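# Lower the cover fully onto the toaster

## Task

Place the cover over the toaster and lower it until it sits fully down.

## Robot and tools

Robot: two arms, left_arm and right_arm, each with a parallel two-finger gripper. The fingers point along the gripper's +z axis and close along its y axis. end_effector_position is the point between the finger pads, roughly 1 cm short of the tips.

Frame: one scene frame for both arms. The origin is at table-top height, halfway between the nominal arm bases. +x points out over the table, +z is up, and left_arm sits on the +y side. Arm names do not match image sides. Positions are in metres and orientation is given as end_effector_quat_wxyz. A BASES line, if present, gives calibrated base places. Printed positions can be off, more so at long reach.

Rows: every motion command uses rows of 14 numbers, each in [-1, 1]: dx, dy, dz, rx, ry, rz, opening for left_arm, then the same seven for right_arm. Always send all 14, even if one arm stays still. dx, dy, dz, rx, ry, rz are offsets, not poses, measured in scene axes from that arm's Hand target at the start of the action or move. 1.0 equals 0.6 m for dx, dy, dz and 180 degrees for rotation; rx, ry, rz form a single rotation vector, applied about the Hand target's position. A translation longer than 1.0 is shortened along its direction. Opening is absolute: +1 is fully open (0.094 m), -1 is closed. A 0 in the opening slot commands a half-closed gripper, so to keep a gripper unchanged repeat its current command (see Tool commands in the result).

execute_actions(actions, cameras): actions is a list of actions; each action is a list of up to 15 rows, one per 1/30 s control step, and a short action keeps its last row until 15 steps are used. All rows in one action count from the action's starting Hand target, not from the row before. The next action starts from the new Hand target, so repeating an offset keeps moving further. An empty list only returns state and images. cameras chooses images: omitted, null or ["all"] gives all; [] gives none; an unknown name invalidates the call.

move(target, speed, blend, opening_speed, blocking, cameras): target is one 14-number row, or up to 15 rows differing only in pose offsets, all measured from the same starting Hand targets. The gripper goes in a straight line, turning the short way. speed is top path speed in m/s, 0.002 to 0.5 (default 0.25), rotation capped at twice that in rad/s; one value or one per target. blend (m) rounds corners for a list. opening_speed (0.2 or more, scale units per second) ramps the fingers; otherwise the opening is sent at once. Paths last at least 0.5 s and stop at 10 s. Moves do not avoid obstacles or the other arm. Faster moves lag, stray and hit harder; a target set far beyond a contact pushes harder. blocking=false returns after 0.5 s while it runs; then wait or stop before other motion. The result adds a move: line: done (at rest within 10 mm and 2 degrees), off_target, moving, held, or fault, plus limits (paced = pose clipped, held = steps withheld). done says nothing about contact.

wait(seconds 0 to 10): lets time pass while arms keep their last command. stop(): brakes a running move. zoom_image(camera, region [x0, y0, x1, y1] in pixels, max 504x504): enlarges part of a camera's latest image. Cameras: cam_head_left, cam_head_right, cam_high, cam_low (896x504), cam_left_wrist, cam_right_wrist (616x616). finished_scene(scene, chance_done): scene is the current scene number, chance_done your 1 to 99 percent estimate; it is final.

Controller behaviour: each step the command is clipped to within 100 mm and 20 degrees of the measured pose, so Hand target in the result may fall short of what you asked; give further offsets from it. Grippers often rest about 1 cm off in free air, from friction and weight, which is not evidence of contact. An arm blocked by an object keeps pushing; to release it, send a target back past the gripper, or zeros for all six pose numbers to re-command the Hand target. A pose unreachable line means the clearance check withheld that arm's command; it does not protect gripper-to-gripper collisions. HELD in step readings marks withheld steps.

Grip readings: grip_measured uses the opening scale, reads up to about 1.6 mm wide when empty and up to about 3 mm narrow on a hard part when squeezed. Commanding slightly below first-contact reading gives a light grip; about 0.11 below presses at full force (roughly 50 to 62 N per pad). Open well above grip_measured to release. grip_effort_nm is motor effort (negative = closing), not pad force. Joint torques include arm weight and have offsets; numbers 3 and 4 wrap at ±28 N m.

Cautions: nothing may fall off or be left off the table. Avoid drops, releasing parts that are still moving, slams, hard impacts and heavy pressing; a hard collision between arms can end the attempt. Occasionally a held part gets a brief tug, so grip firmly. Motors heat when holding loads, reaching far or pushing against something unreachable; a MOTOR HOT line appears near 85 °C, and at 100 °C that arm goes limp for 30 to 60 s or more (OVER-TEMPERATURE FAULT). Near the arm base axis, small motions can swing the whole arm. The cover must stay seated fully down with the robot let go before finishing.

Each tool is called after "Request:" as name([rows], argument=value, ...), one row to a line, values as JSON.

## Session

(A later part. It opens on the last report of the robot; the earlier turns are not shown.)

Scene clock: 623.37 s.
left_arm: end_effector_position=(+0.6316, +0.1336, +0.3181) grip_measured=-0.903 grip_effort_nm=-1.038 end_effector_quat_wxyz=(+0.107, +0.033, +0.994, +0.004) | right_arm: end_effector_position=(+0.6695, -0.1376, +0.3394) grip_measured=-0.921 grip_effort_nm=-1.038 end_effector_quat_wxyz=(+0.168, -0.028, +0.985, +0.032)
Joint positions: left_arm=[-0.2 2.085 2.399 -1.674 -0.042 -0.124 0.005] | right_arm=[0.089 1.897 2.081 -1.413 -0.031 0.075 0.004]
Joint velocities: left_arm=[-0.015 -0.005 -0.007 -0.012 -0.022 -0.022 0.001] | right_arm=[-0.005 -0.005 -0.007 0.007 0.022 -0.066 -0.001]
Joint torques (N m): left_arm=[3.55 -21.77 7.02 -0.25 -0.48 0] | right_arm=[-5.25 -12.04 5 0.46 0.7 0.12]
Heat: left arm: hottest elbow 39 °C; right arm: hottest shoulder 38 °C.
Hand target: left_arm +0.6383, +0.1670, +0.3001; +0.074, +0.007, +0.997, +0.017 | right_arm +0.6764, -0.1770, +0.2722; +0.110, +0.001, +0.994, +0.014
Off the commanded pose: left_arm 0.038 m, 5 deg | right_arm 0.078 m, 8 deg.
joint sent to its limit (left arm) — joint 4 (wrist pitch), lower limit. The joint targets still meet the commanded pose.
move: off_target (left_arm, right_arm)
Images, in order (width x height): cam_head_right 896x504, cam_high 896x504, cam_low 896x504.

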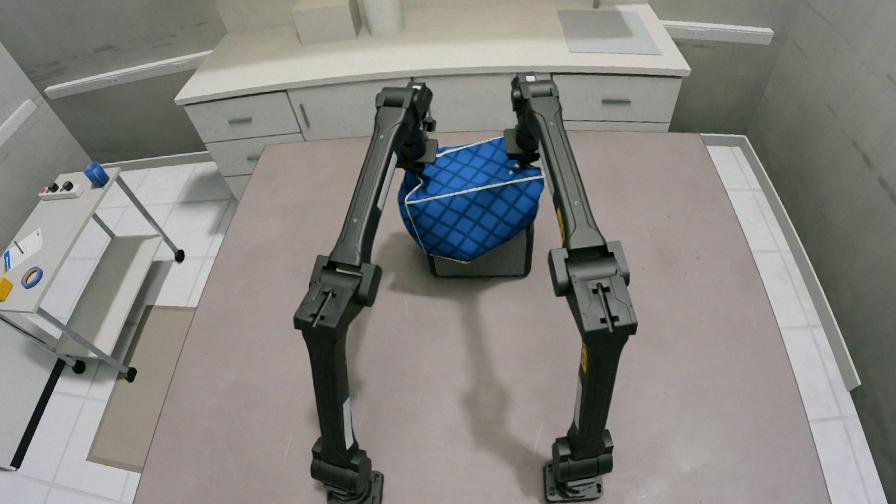

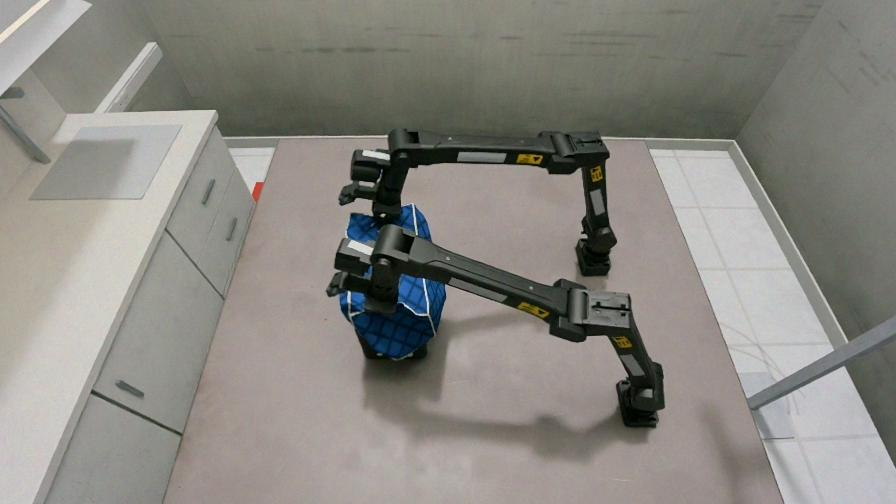

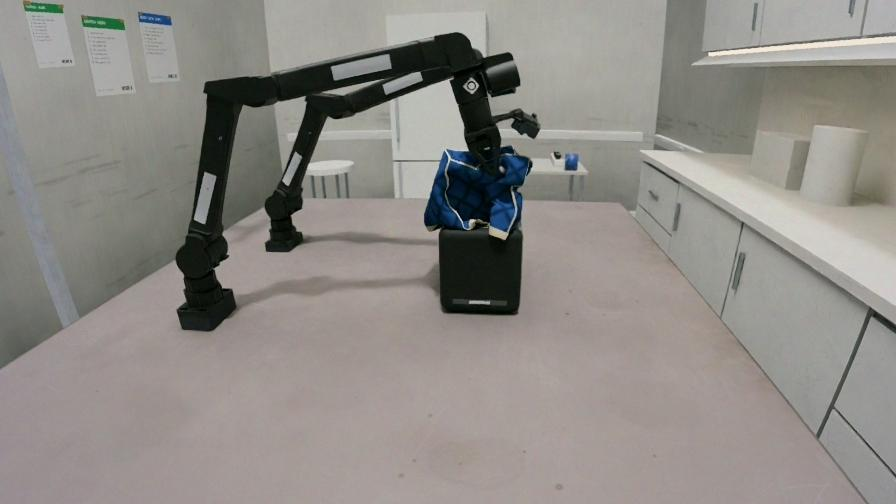

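Request:
move([
  [0,-0.02,-0.08,0,0,0,-1,0,-0.1,0.25,-0.03,0,0,-1],
  [0,-0.05,-0.1,0,0,0,-1,0,-0.2,0.22,-0.03,0,0,-1],
], speed=0.15, cameras=["cam_high","cam_low","cam_head_right"])

Request:
zoom_image(camera="cam_low", region=[360, 60, 600, 330])

Request:
zoom_image(camera="cam_high", region=[330, 220, 520, 420])

Request:
zoom_image(camera="cam_head_right", region=[350, 60, 600, 310])

Scene clock: 631.33 s.
left_arm: end_effector_position=(+0.6340, +0.0988, +0.2760) grip_measured=-0.903 grip_effort_nm=-1.038 end_effector_quat_wxyz=(+0.108, +0.033, +0.994, -0.010) | right_arm: end_effector_position=(+0.6588, -0.1690, +0.3741) grip_measured=-0.921 grip_effort_nm=-1.048 end_effector_quat_wxyz=(+0.118, -0.061, +0.991, +0.004)
Joint positions: left_arm=[-0.244 2.074 2.266 -1.548 -0.024 -0.171 0.005] | right_arm=[0.051 1.976 2.318 -1.675 -0.002 -0.035 0.004]
Joint velocities: left_arm=[-0.005 -0.015 0.002 -0.012 -0.007 -0.051 -0.001] | right_arm=[-0.005 -0.005 0.007 -0.002 0.051 0.066 -0.001]
Joint torques (N m): left_arm=[3.25 -21.07 5.05 -0.13 -1.39 0] | right_arm=[-11.05 -16.97 13.24 0.46 2.38 -0.08]
Heat: left arm: hottest elbow 39 °C; right arm: hottest shoulder 38 °C.
Hand target: left_arm +0.6379, +0.1381, +0.2395; +0.074, +0.006, +0.997, +0.017 | right_arm +0.6737, -0.2649, +0.3970; +0.110, -0.005, +0.993, -0.035
Off the commanded pose: left_arm 0.053 m, 6 deg | right_arm 0.133 m, 8 deg; position clipped.
joint sent to its limit (right arm) — joint 4 (wrist pitch), lower limit. The joint targets are off in position and orientation.
move: off_target (left_arm, right_arm); limits=paced
Images, in order (width x height): cam_head_right 896x504, cam_high 896x504, cam_low 896x504.

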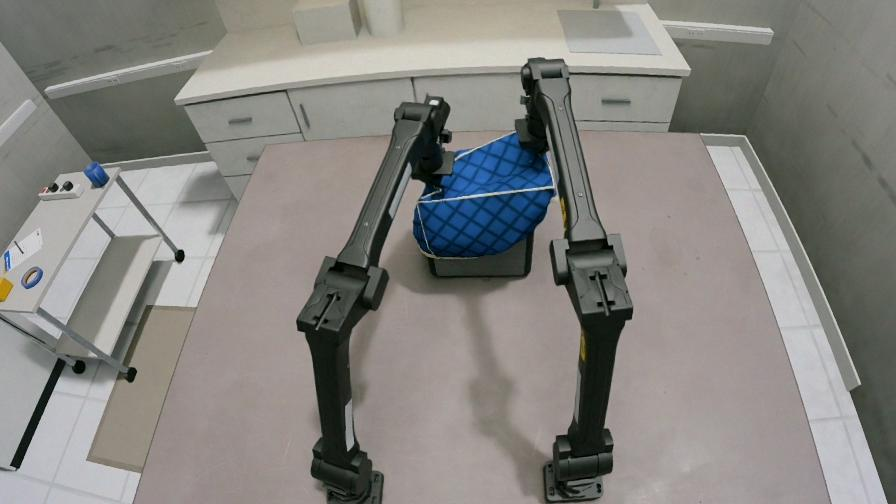

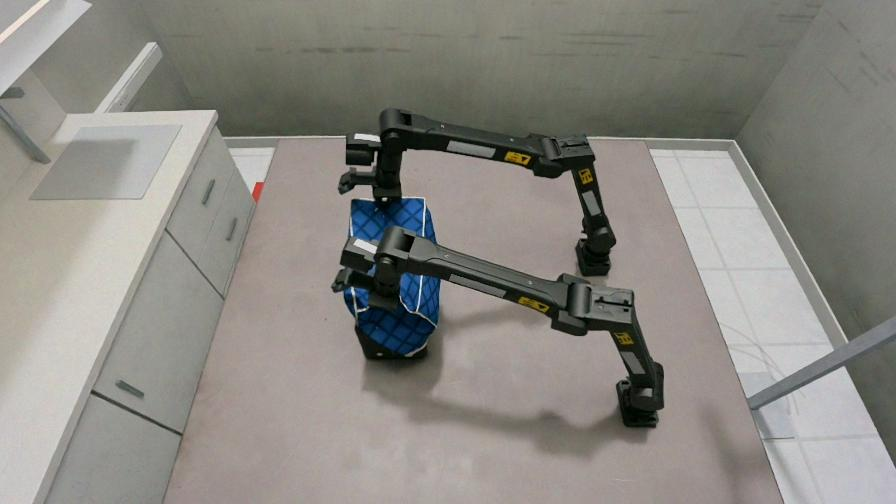

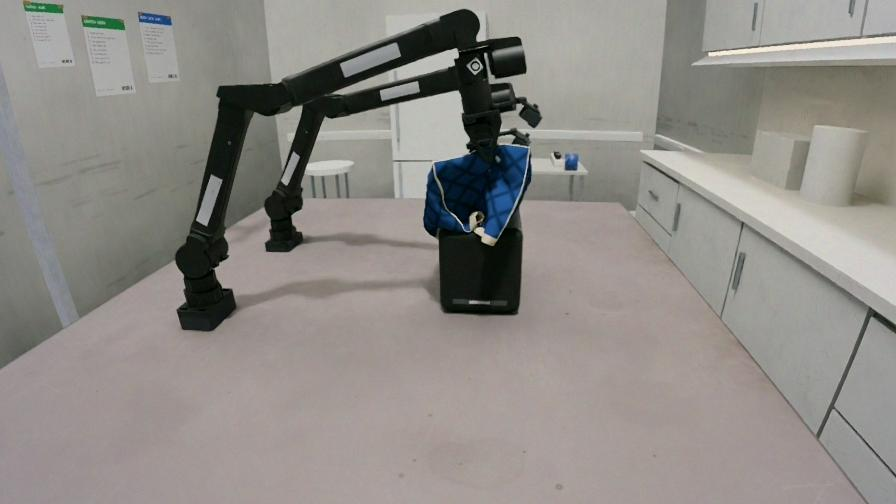

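Scaled by 1.867.

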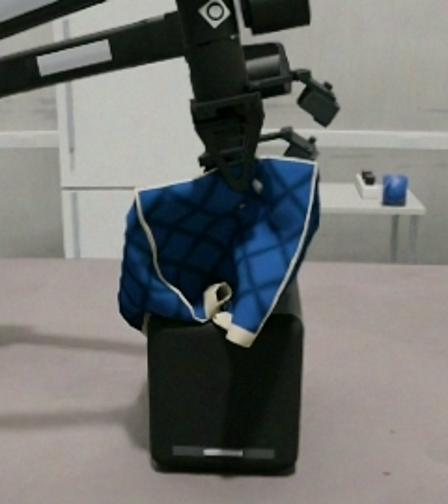

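Scaled by 2.520.

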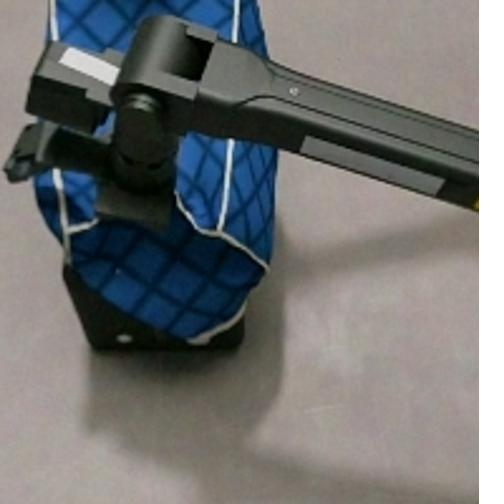

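Scaled by 2.016.

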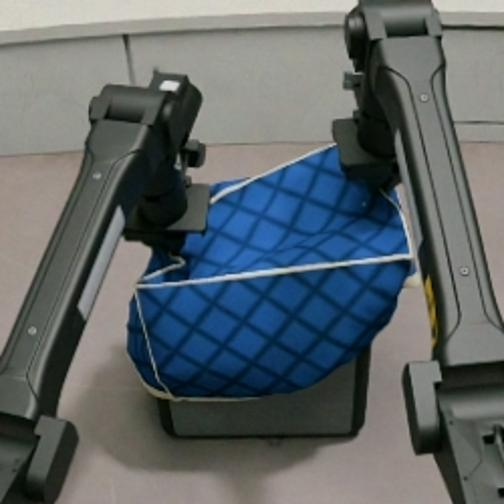

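Request:
move(target=[0,-0.01,0.02,0,0,0,-1,0.03,0.1,-0.06,0,0,0,-1], speed=0.15, cameras=["cam_high","cam_low","cam_head_right"])

Request:
zoom_image(camera="cam_low", region=[360, 60, 600, 330])

Request:
zoom_image(camera="cam_high", region=[330, 220, 520, 420])

Scene clock: 636.87 s.
left_arm: end_effector_position=(+0.6319, +0.1004, +0.2764) grip_measured=-0.903 grip_effort_nm=-1.028 end_effector_quat_wxyz=(+0.104, +0.027, +0.994, -0.005) | right_arm: end_effector_position=(+0.6723, -0.1655, +0.3568) grip_measured=-0.921 grip_effort_nm=-1.038 end_effector_quat_wxyz=(+0.111, -0.042, +0.993, -0.010)
Joint positions: left_arm=[-0.245 2.074 2.269 -1.559 -0.033 -0.181 0.005] | right_arm=[0.063 2.026 2.352 -1.675 0.032 0.013 0.004]
Joint velocities: left_arm=[-0.005 -0.005 0.007 -0.007 -0.022 0.007 0] | right_arm=[0.005 -0.005 -0.017 -0.002 0.022 0.022 0]
Joint torques (N m): left_arm=[2.55 -20.48 8.35 -0.91 -1.1 0.02] | right_arm=[-4.84 -15.03 14.38 0.39 1.79 0.33]
Heat: left arm: hottest elbow 38 °C; right arm: hottest shoulder 39 °C.
Hand target: left_arm +0.6379, +0.1319, +0.2515; +0.074, +0.006, +0.997, +0.017 | right_arm +0.6908, -0.2044, +0.3607; +0.110, -0.005, +0.993, -0.034
Off the commanded pose: left_arm 0.041 m, 5 deg | right_arm 0.044 m, 5 deg.
joint sent to its limit (right arm) — joint 4 (wrist pitch), lower limit. The joint targets are off in position, not in orientation.
move: off_target (left_arm, right_arm)
Images, in order (width x height): cam_head_right 896x504, cam_high 896x504, cam_low 896x504.

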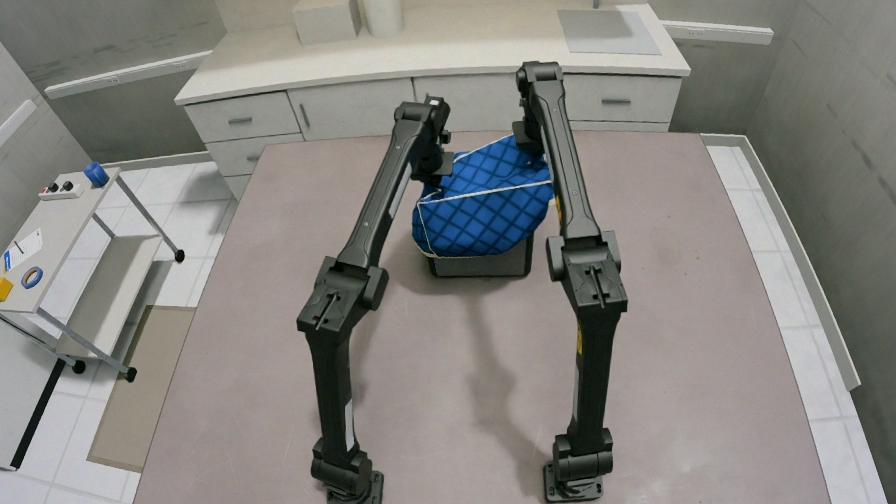

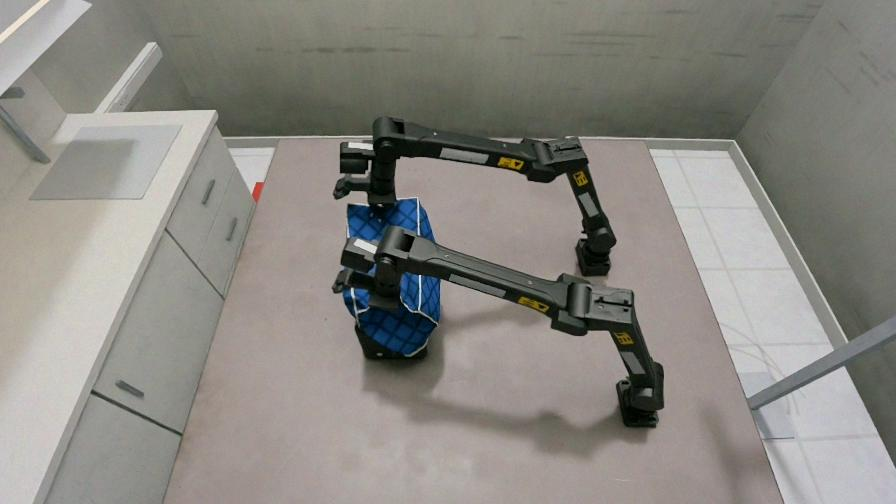

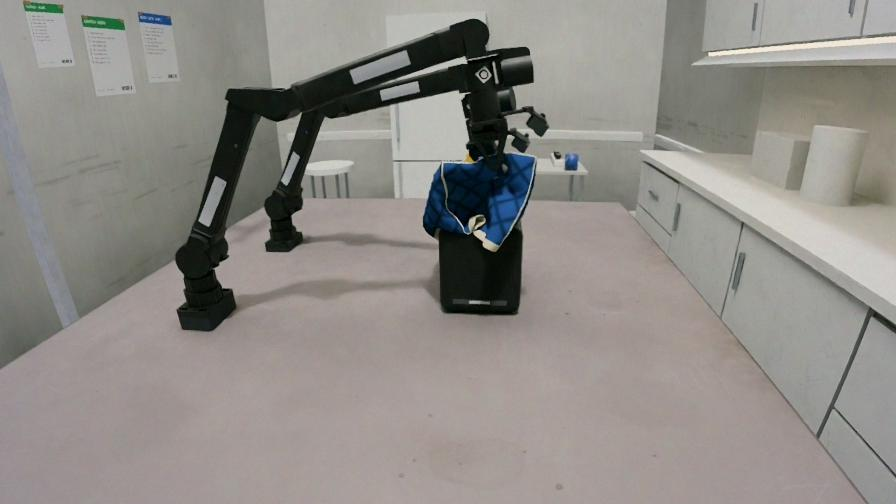

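Scaled by 1.867.

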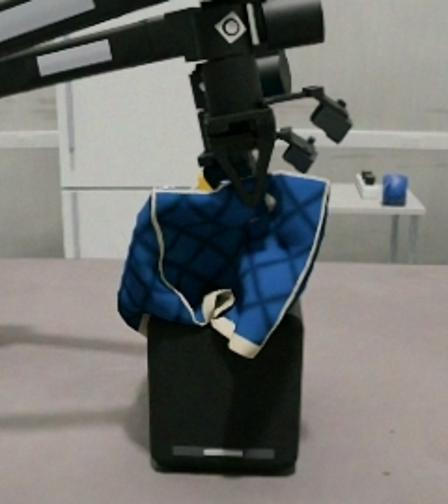

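Scaled by 2.520.

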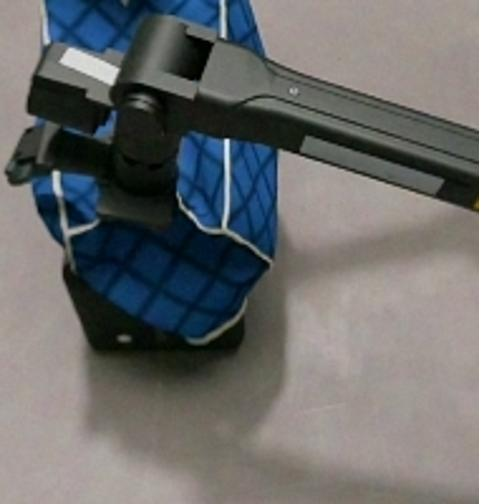

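Request:
move(target=[0.01,0,-0.06,0,0,0,-1,0,0.02,-0.13,0,0,0,-1], speed=0.12, cameras=["cam_high","cam_low","cam_head_right","cam_head_left"])

Request:
zoom_image(camera="cam_low", region=[360, 60, 600, 330])

Request:
zoom_image(camera="cam_high", region=[330, 220, 520, 420])

Request:
zoom_image(camera="cam_head_right", region=[350, 60, 600, 310])

Scene clock: 643.10 s.
left_arm: end_effector_position=(+0.6390, +0.1003, +0.2587) grip_measured=-0.903 grip_effort_nm=-1.033 end_effector_quat_wxyz=(+0.113, +0.026, +0.993, -0.003) | right_arm: end_effector_position=(+0.6853, -0.1672, +0.3067) grip_measured=-0.921 grip_effort_nm=-1.038 end_effector_quat_wxyz=(+0.127, -0.035, +0.991, -0.020)
Joint positions: left_arm=[-0.244 2.074 2.219 -1.494 -0.041 -0.182 0.005] | right_arm=[0.065 1.996 2.163 -1.486 0.057 0.024 0.004]
Joint velocities: left_arm=[-0.005 0.015 0.007 0.012 0.066 -0.022 0] | right_arm=[-0.005 -0.015 -0.012 -0.002 -0.066 0.037 0]
Joint torques (N m): left_arm=[3.02 -20.31 5.68 -0.13 -0.79 0.05] | right_arm=[-3.55 -15.68 7.72 0.79 0.99 0.46]
Heat: left arm: hottest elbow 38 °C; right arm: hottest shoulder 38 °C.
Hand target: left_arm +0.6438, +0.1325, +0.2154; +0.074, +0.006, +0.997, +0.017 | right_arm +0.6896, -0.1923, +0.2825; +0.110, -0.005, +0.993, -0.033
Off the commanded pose: left_arm 0.054 m, 6 deg | right_arm 0.035 m, 4 deg.
move: off_target (left_arm, right_arm)
Images, in order (width x height): cam_head_left 896x504, cam_head_right 896x504, cam_high 896x504, cam_low 896x504.

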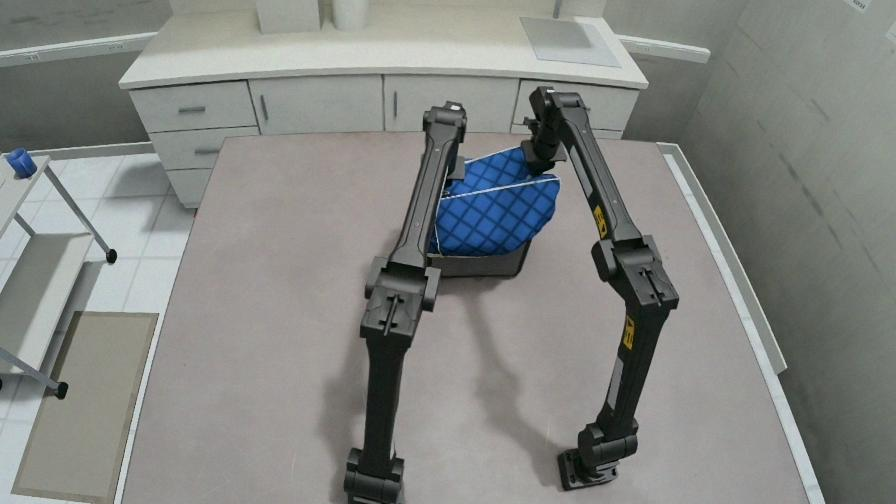

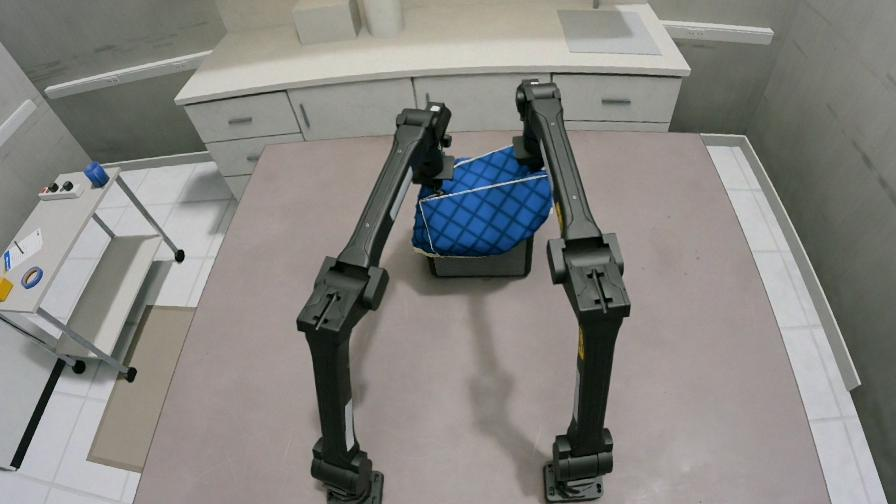

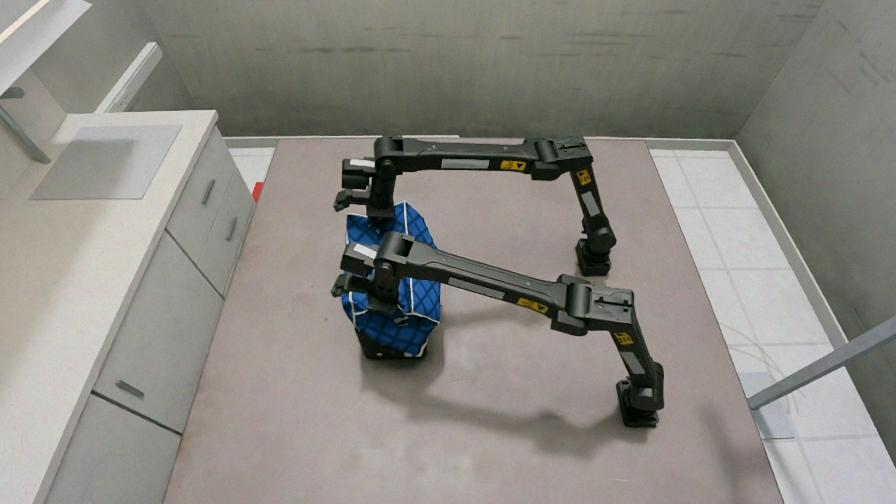

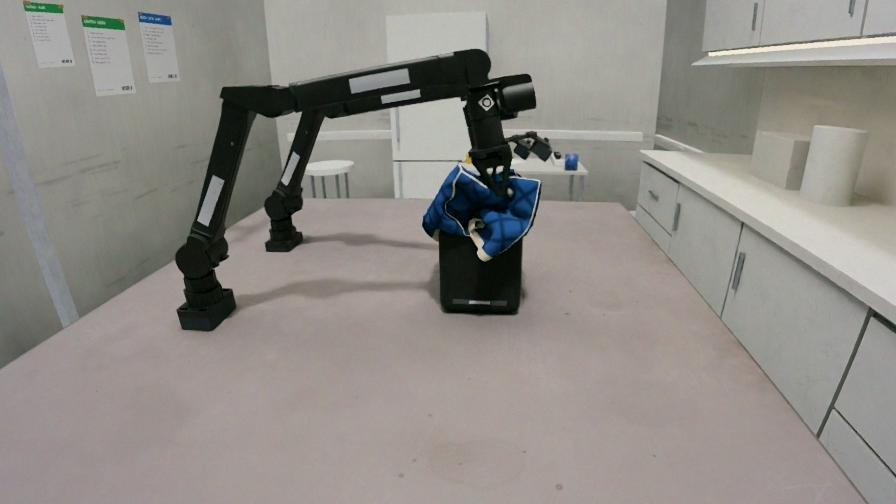

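Scaled by 1.867.

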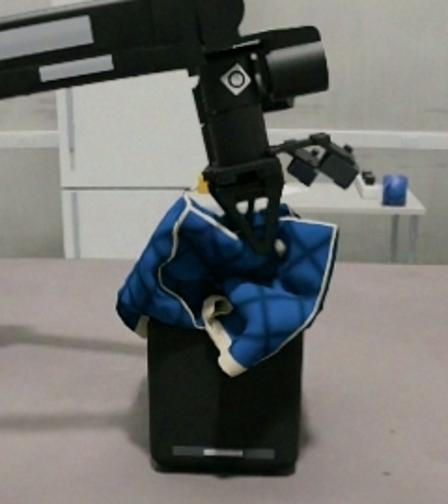

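Scaled by 2.520.

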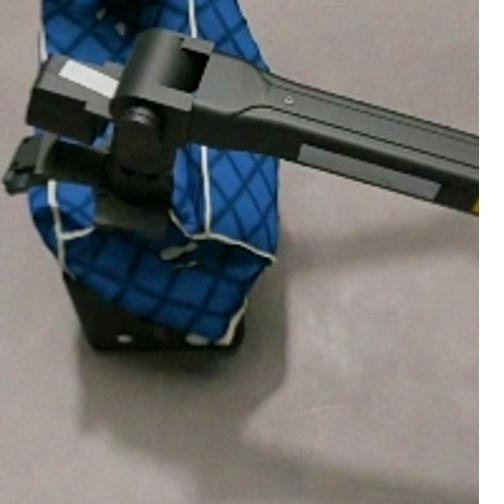

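Scaled by 2.016.

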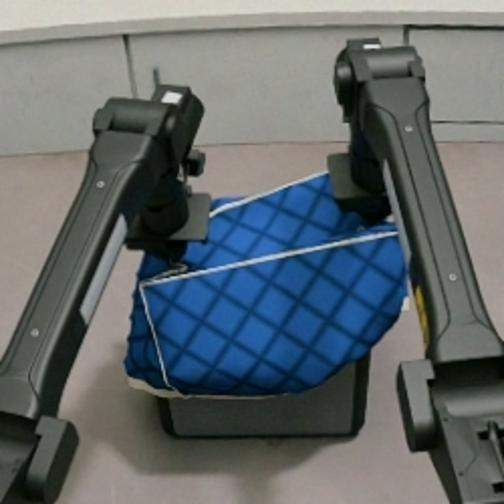

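Request:
move(target=[-0.03,-0.01,0,0,0,0,-1,-0.12,-0.03,0.0,0,0,0,-1], speed=0.12, cameras=["cam_high","cam_low","cam_head_right"])

Request:
zoom_image(camera="cam_low", region=[360, 60, 600, 330])

Request:
zoom_image(camera="cam_high", region=[330, 220, 520, 420])

Request:
zoom_image(camera="cam_head_right", region=[350, 60, 600, 310])

Scene clock: 650.50 s.
left_arm: end_effector_position=(+0.6250, +0.0983, +0.2560) grip_measured=-0.903 grip_effort_nm=-1.023 end_effector_quat_wxyz=(+0.111, +0.029, +0.993, -0.005) | right_arm: end_effector_position=(+0.6276, -0.1713, +0.3012) grip_measured=-0.921 grip_effort_nm=-1.038 end_effector_quat_wxyz=(+0.137, -0.036, +0.990, -0.014)
Joint positions: left_arm=[-0.252 2.027 2.137 -1.461 -0.039 -0.184 0.005] | right_arm=[0.065 1.796 1.848 -1.351 0.046 0.024 0.004]
Joint velocities: left_arm=[-0.024 -0.005 0.012 -0.007 0.007 0.022 0] | right_arm=[-0.015 -0.015 0.002 -0.017 0.007 0.022 0]
Joint torques (N m): left_arm=[2.32 -20.13 4.89 0.02 -0.99 -0.07] | right_arm=[-5.19 -14.92 6.38 -0.08 1.2 0.21]
Heat: left arm: hottest shoulder 37 °C; right arm: hottest shoulder 38 °C.
Hand target: left_arm +0.6255, +0.1266, +0.2151; +0.074, +0.006, +0.997, +0.017 | right_arm +0.6179, -0.2107, +0.2838; +0.110, -0.005, +0.993, -0.034
Off the commanded pose: left_arm 0.049 m, 6 deg | right_arm 0.044 m, 5 deg.
move: off_target (left_arm, right_arm)
Images, in order (width x height): cam_head_right 896x504, cam_high 896x504, cam_low 896x504.

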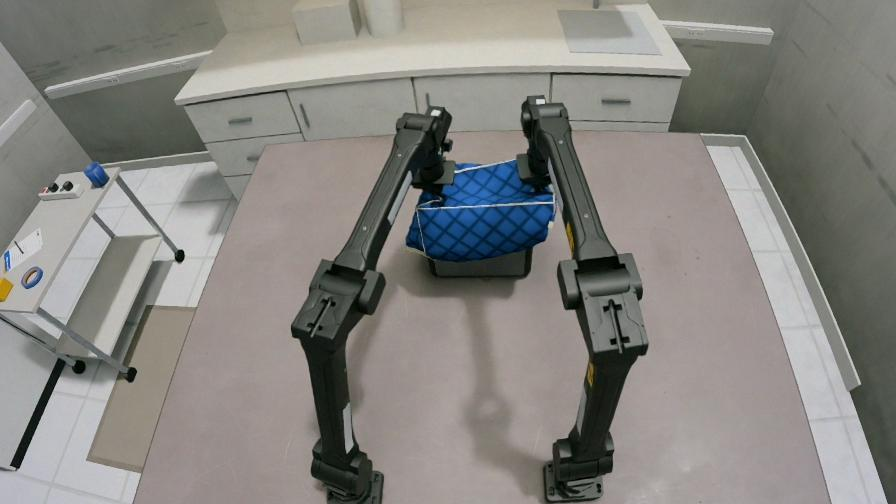

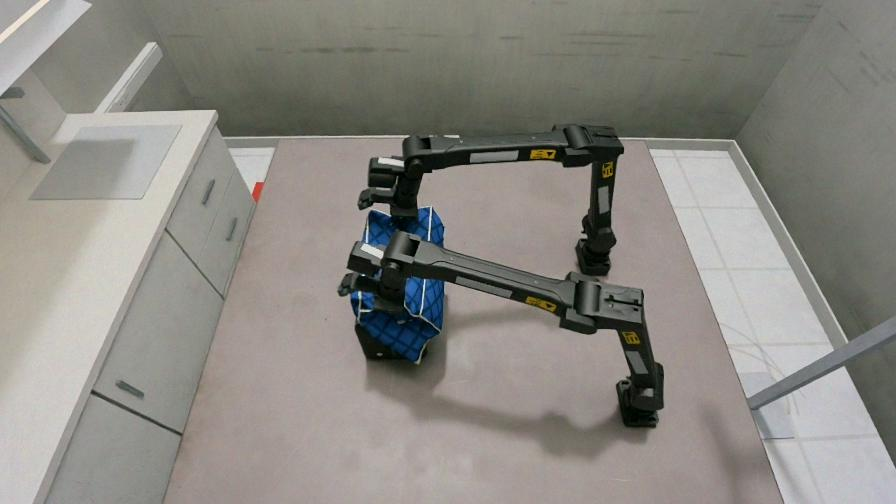

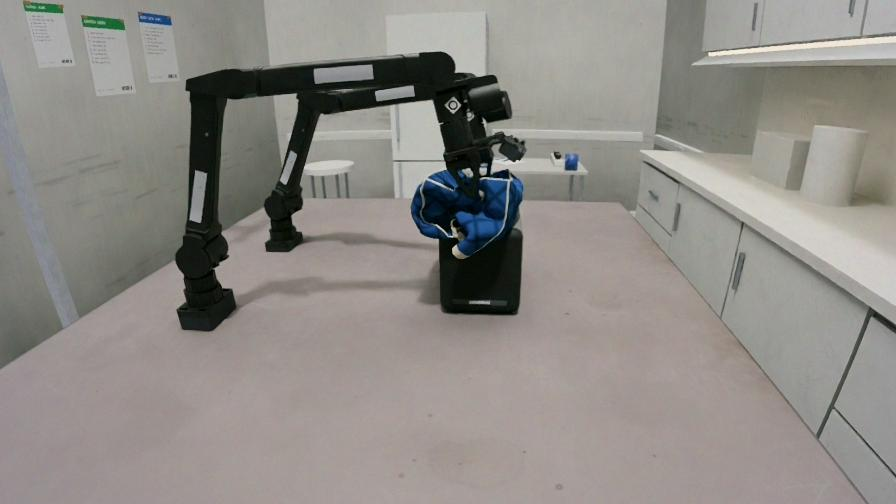

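Scaled by 1.867.

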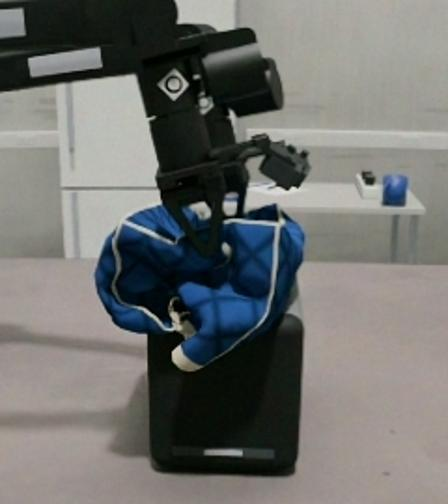

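Scaled by 2.520.

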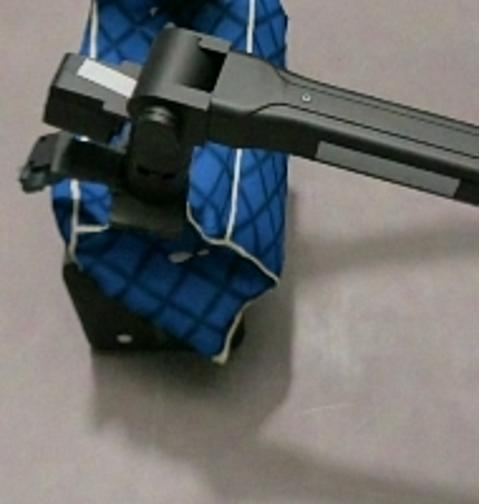

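Scaled by 2.016.

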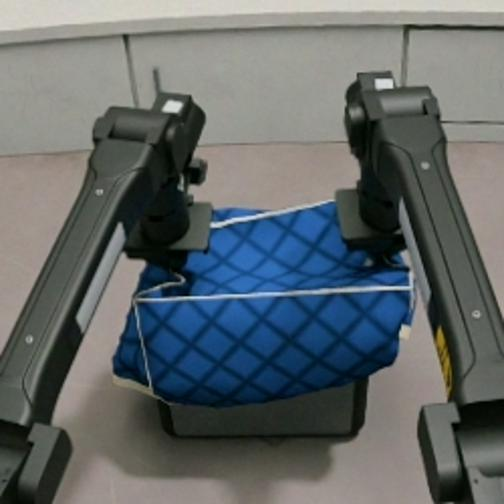

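Request:
move([
  [0,-0.06,0,0,0,0,-1,-0.03,-0.1,0.2,0,0,0,-1],
  [0,-0.08,0,0,0,0,-1,0.0,-0.15,0.1,0,0,0,-1],
], speed=0.15, cameras=["cam_high","cam_low","cam_head_right"])

Request:
zoom_image(camera="cam_low", region=[360, 60, 600, 330])

Request:
zoom_image(camera="cam_high", region=[330, 220, 520, 420])

Request:
zoom_image(camera="cam_head_right", region=[350, 60, 600, 310])

Scene clock: 660.73 s.
left_arm: end_effector_position=(+0.6056, +0.0377, +0.2580) grip_measured=-0.903 grip_effort_nm=-1.028 end_effector_quat_wxyz=(+0.107, +0.040, +0.993, -0.015) | right_arm: end_effector_position=(+0.6148, -0.2304, +0.3401) grip_measured=-0.921 grip_effort_nm=-1.038 end_effector_quat_wxyz=(+0.102, -0.046, +0.994, -0.004)
Joint positions: left_arm=[-0.344 2.026 2.142 -1.472 -0.035 -0.256 0.005] | right_arm=[-0.044 1.813 1.986 -1.54 -0.002 -0.1 0.004]
Joint velocities: left_arm=[-0.015 -0.024 0.002 -0.002 -0.051 -0.022 0.001] | right_arm=[-0.005 -0.005 -0.002 0.012 -0.037 -0.007 0]
Joint torques (N m): left_arm=[4.01 -17.44 8.06 -0.51 -1.44 -0.05] | right_arm=[-8.88 -15.15 9.88 0.88 2 -0.09]
Heat: left arm: hottest shoulder 36 °C; right arm: hottest shoulder 38 °C.
Hand target: left_arm +0.6251, +0.0788, +0.2144; +0.073, +0.006, +0.997, +0.018 | right_arm +0.6191, -0.3010, +0.3441; +0.110, -0.005, +0.993, -0.036
Off the commanded pose: left_arm 0.063 m, 7 deg | right_arm 0.070 m, 6 deg.
move: off_target (left_arm, right_arm); limits=paced
Images, in order (width x height): cam_head_right 896x504, cam_high 896x504, cam_low 896x504.

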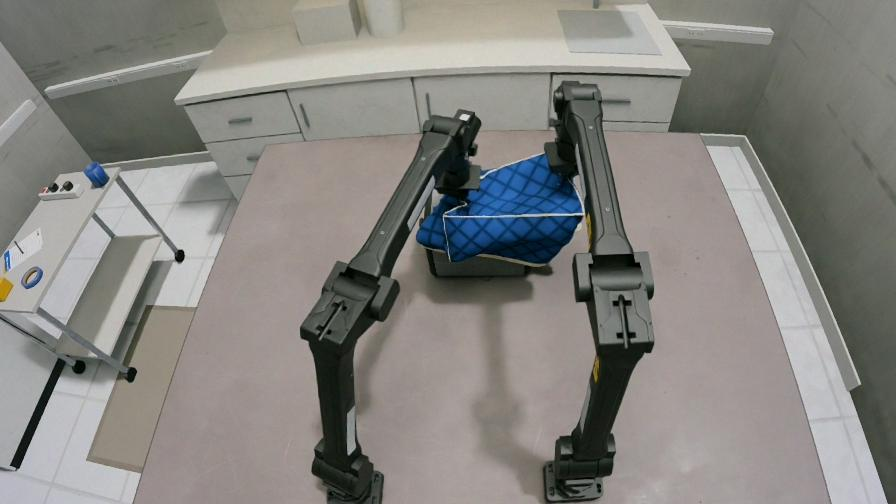

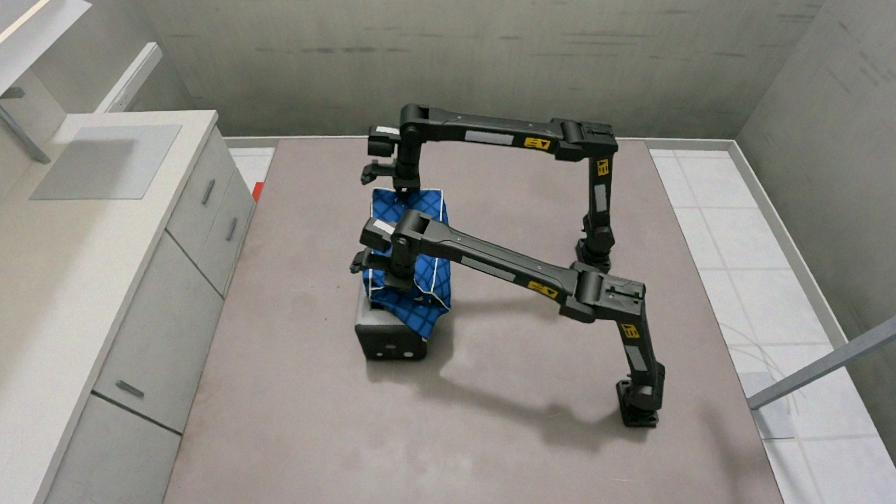

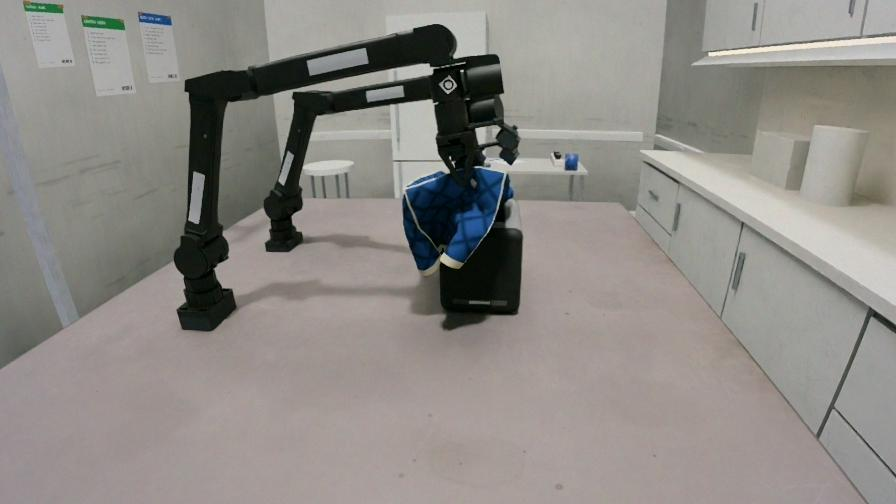

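Scaled by 1.867.

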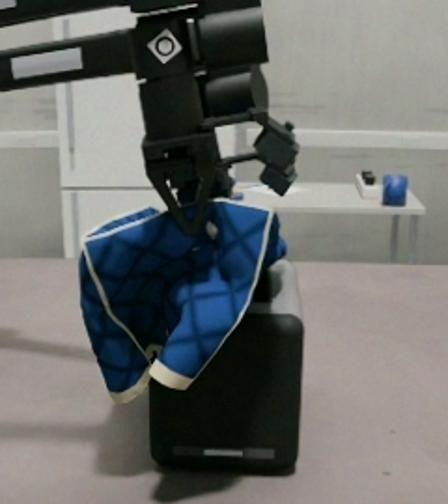

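Scaled by 2.520.

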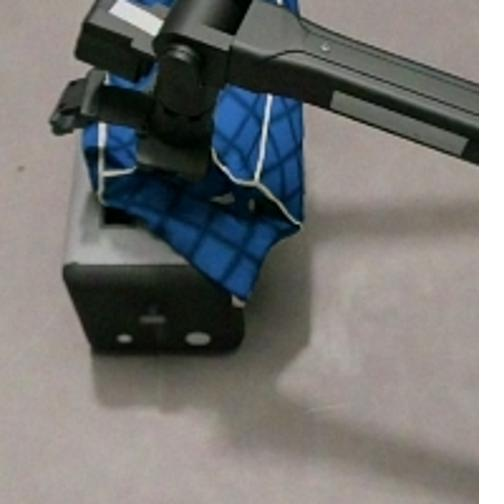

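Scaled by 2.016.

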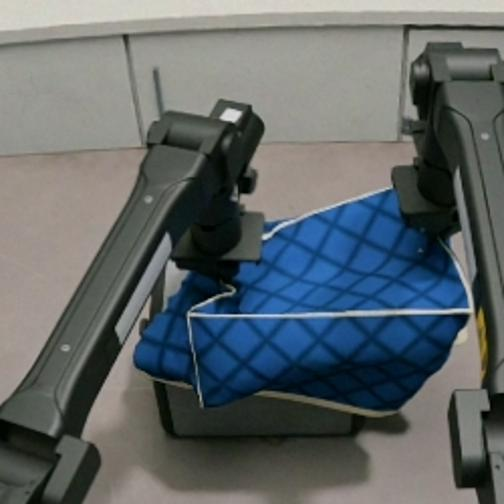

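Request:
move([
  [0.04,0.0,0.12,0,0,0,-1,0.09,0.04,0.04,0,0,0,-1],
  [0.04,0.18,0.16,0,0,0,-1,0.09,0.2,0.0,0,0,0,-1],
], speed=0.15, cameras=["cam_high","cam_low","cam_head_right"])

Request:
zoom_image(camera="cam_low", region=[360, 60, 600, 330])

Request:
zoom_image(camera="cam_high", region=[330, 220, 520, 420])

Request:
zoom_image(camera="cam_head_right", region=[350, 60, 600, 310])

Scene clock: 668.70 s.
left_arm: end_effector_position=(+0.6458, +0.1292, +0.2950) grip_measured=-0.903 grip_effort_nm=-1.018 end_effector_quat_wxyz=(+0.096, +0.038, +0.995, -0.005) | right_arm: end_effector_position=(+0.6593, -0.1427, +0.3443) grip_measured=-0.921 grip_effort_nm=-1.028 end_effector_quat_wxyz=(+0.105, -0.037, +0.994, -0.011)
Joint positions: left_arm=[-0.196 2.145 2.44 -1.675 -0.019 -0.113 0.005] | right_arm=[0.103 1.984 2.252 -1.633 0.044 0.061 0.004]
Joint velocities: left_arm=[-0.015 -0.005 0.007 0.017 -0.007 0.007 0] | right_arm=[0.005 -0.015 0.002 0.012 0.007 -0.022 -0.001]
Joint torques (N m): left_arm=[5.19 -26.34 7.75 -0.14 -1.19 0.15] | right_arm=[-4.78 -15.68 11.43 0.57 1.65 0.26]
Heat: left arm: hottest shoulder 36 °C; right arm: hottest shoulder 38 °C.
Hand target: left_arm +0.6504, +0.1847, +0.3125; +0.074, +0.007, +0.997, +0.017 | right_arm +0.6726, -0.1805, +0.3434; +0.110, -0.005, +0.993, -0.033
Off the commanded pose: left_arm 0.060 m, 5 deg | right_arm 0.041 m, 5 deg.
joint sent to its limit (left arm) — joint 4 (wrist pitch), lower limit. The joint targets are off in position and orientation.
move: off_target (left_arm, right_arm)
Images, in order (width x height): cam_head_right 896x504, cam_high 896x504, cam_low 896x504.

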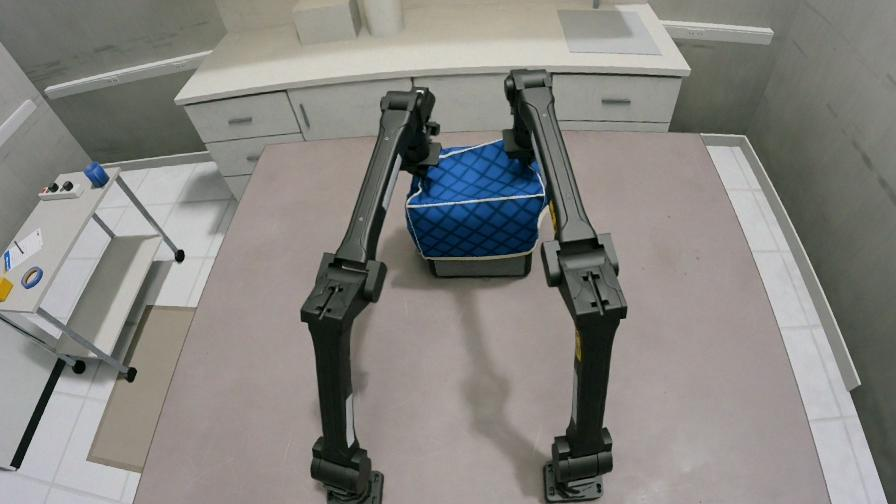

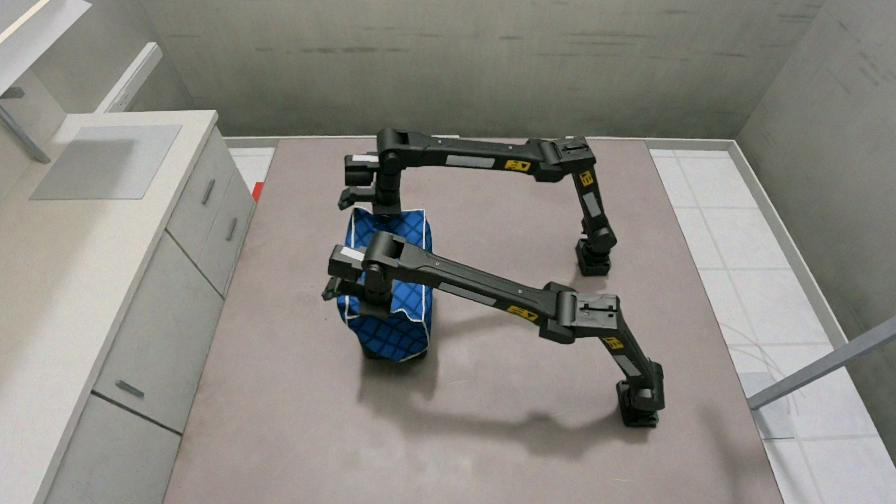

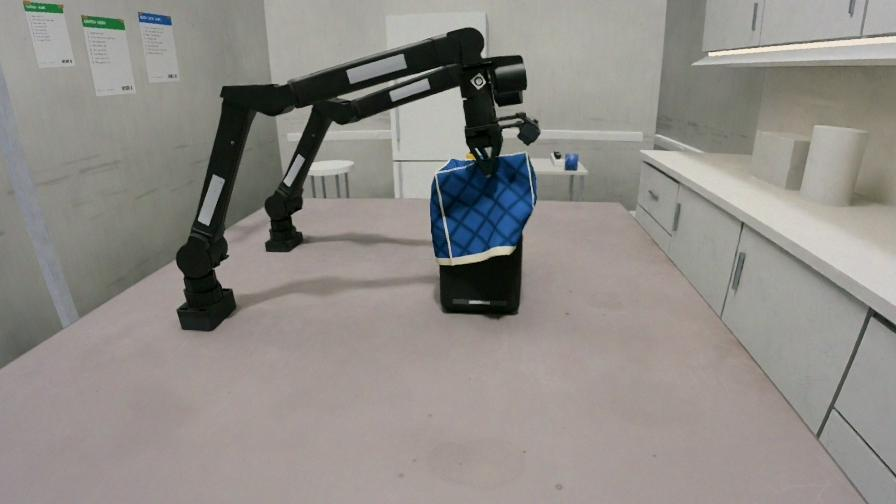

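Scaled by 1.867.

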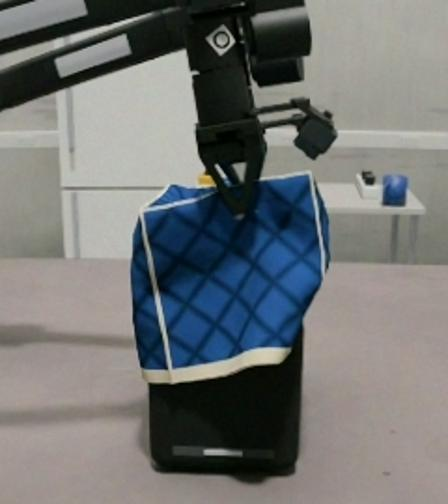

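Scaled by 2.520.

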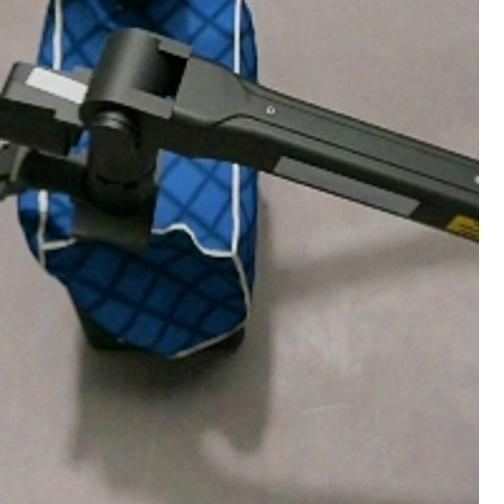

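Scaled by 2.016.

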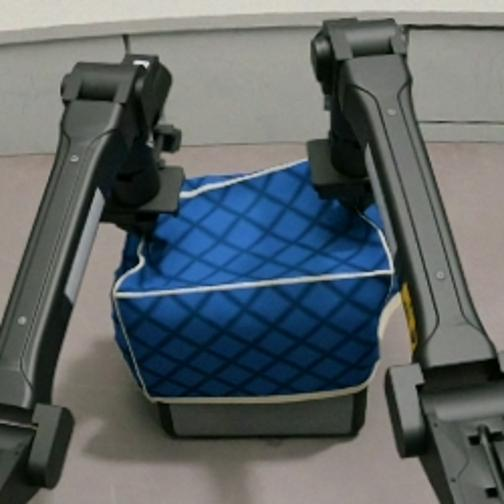

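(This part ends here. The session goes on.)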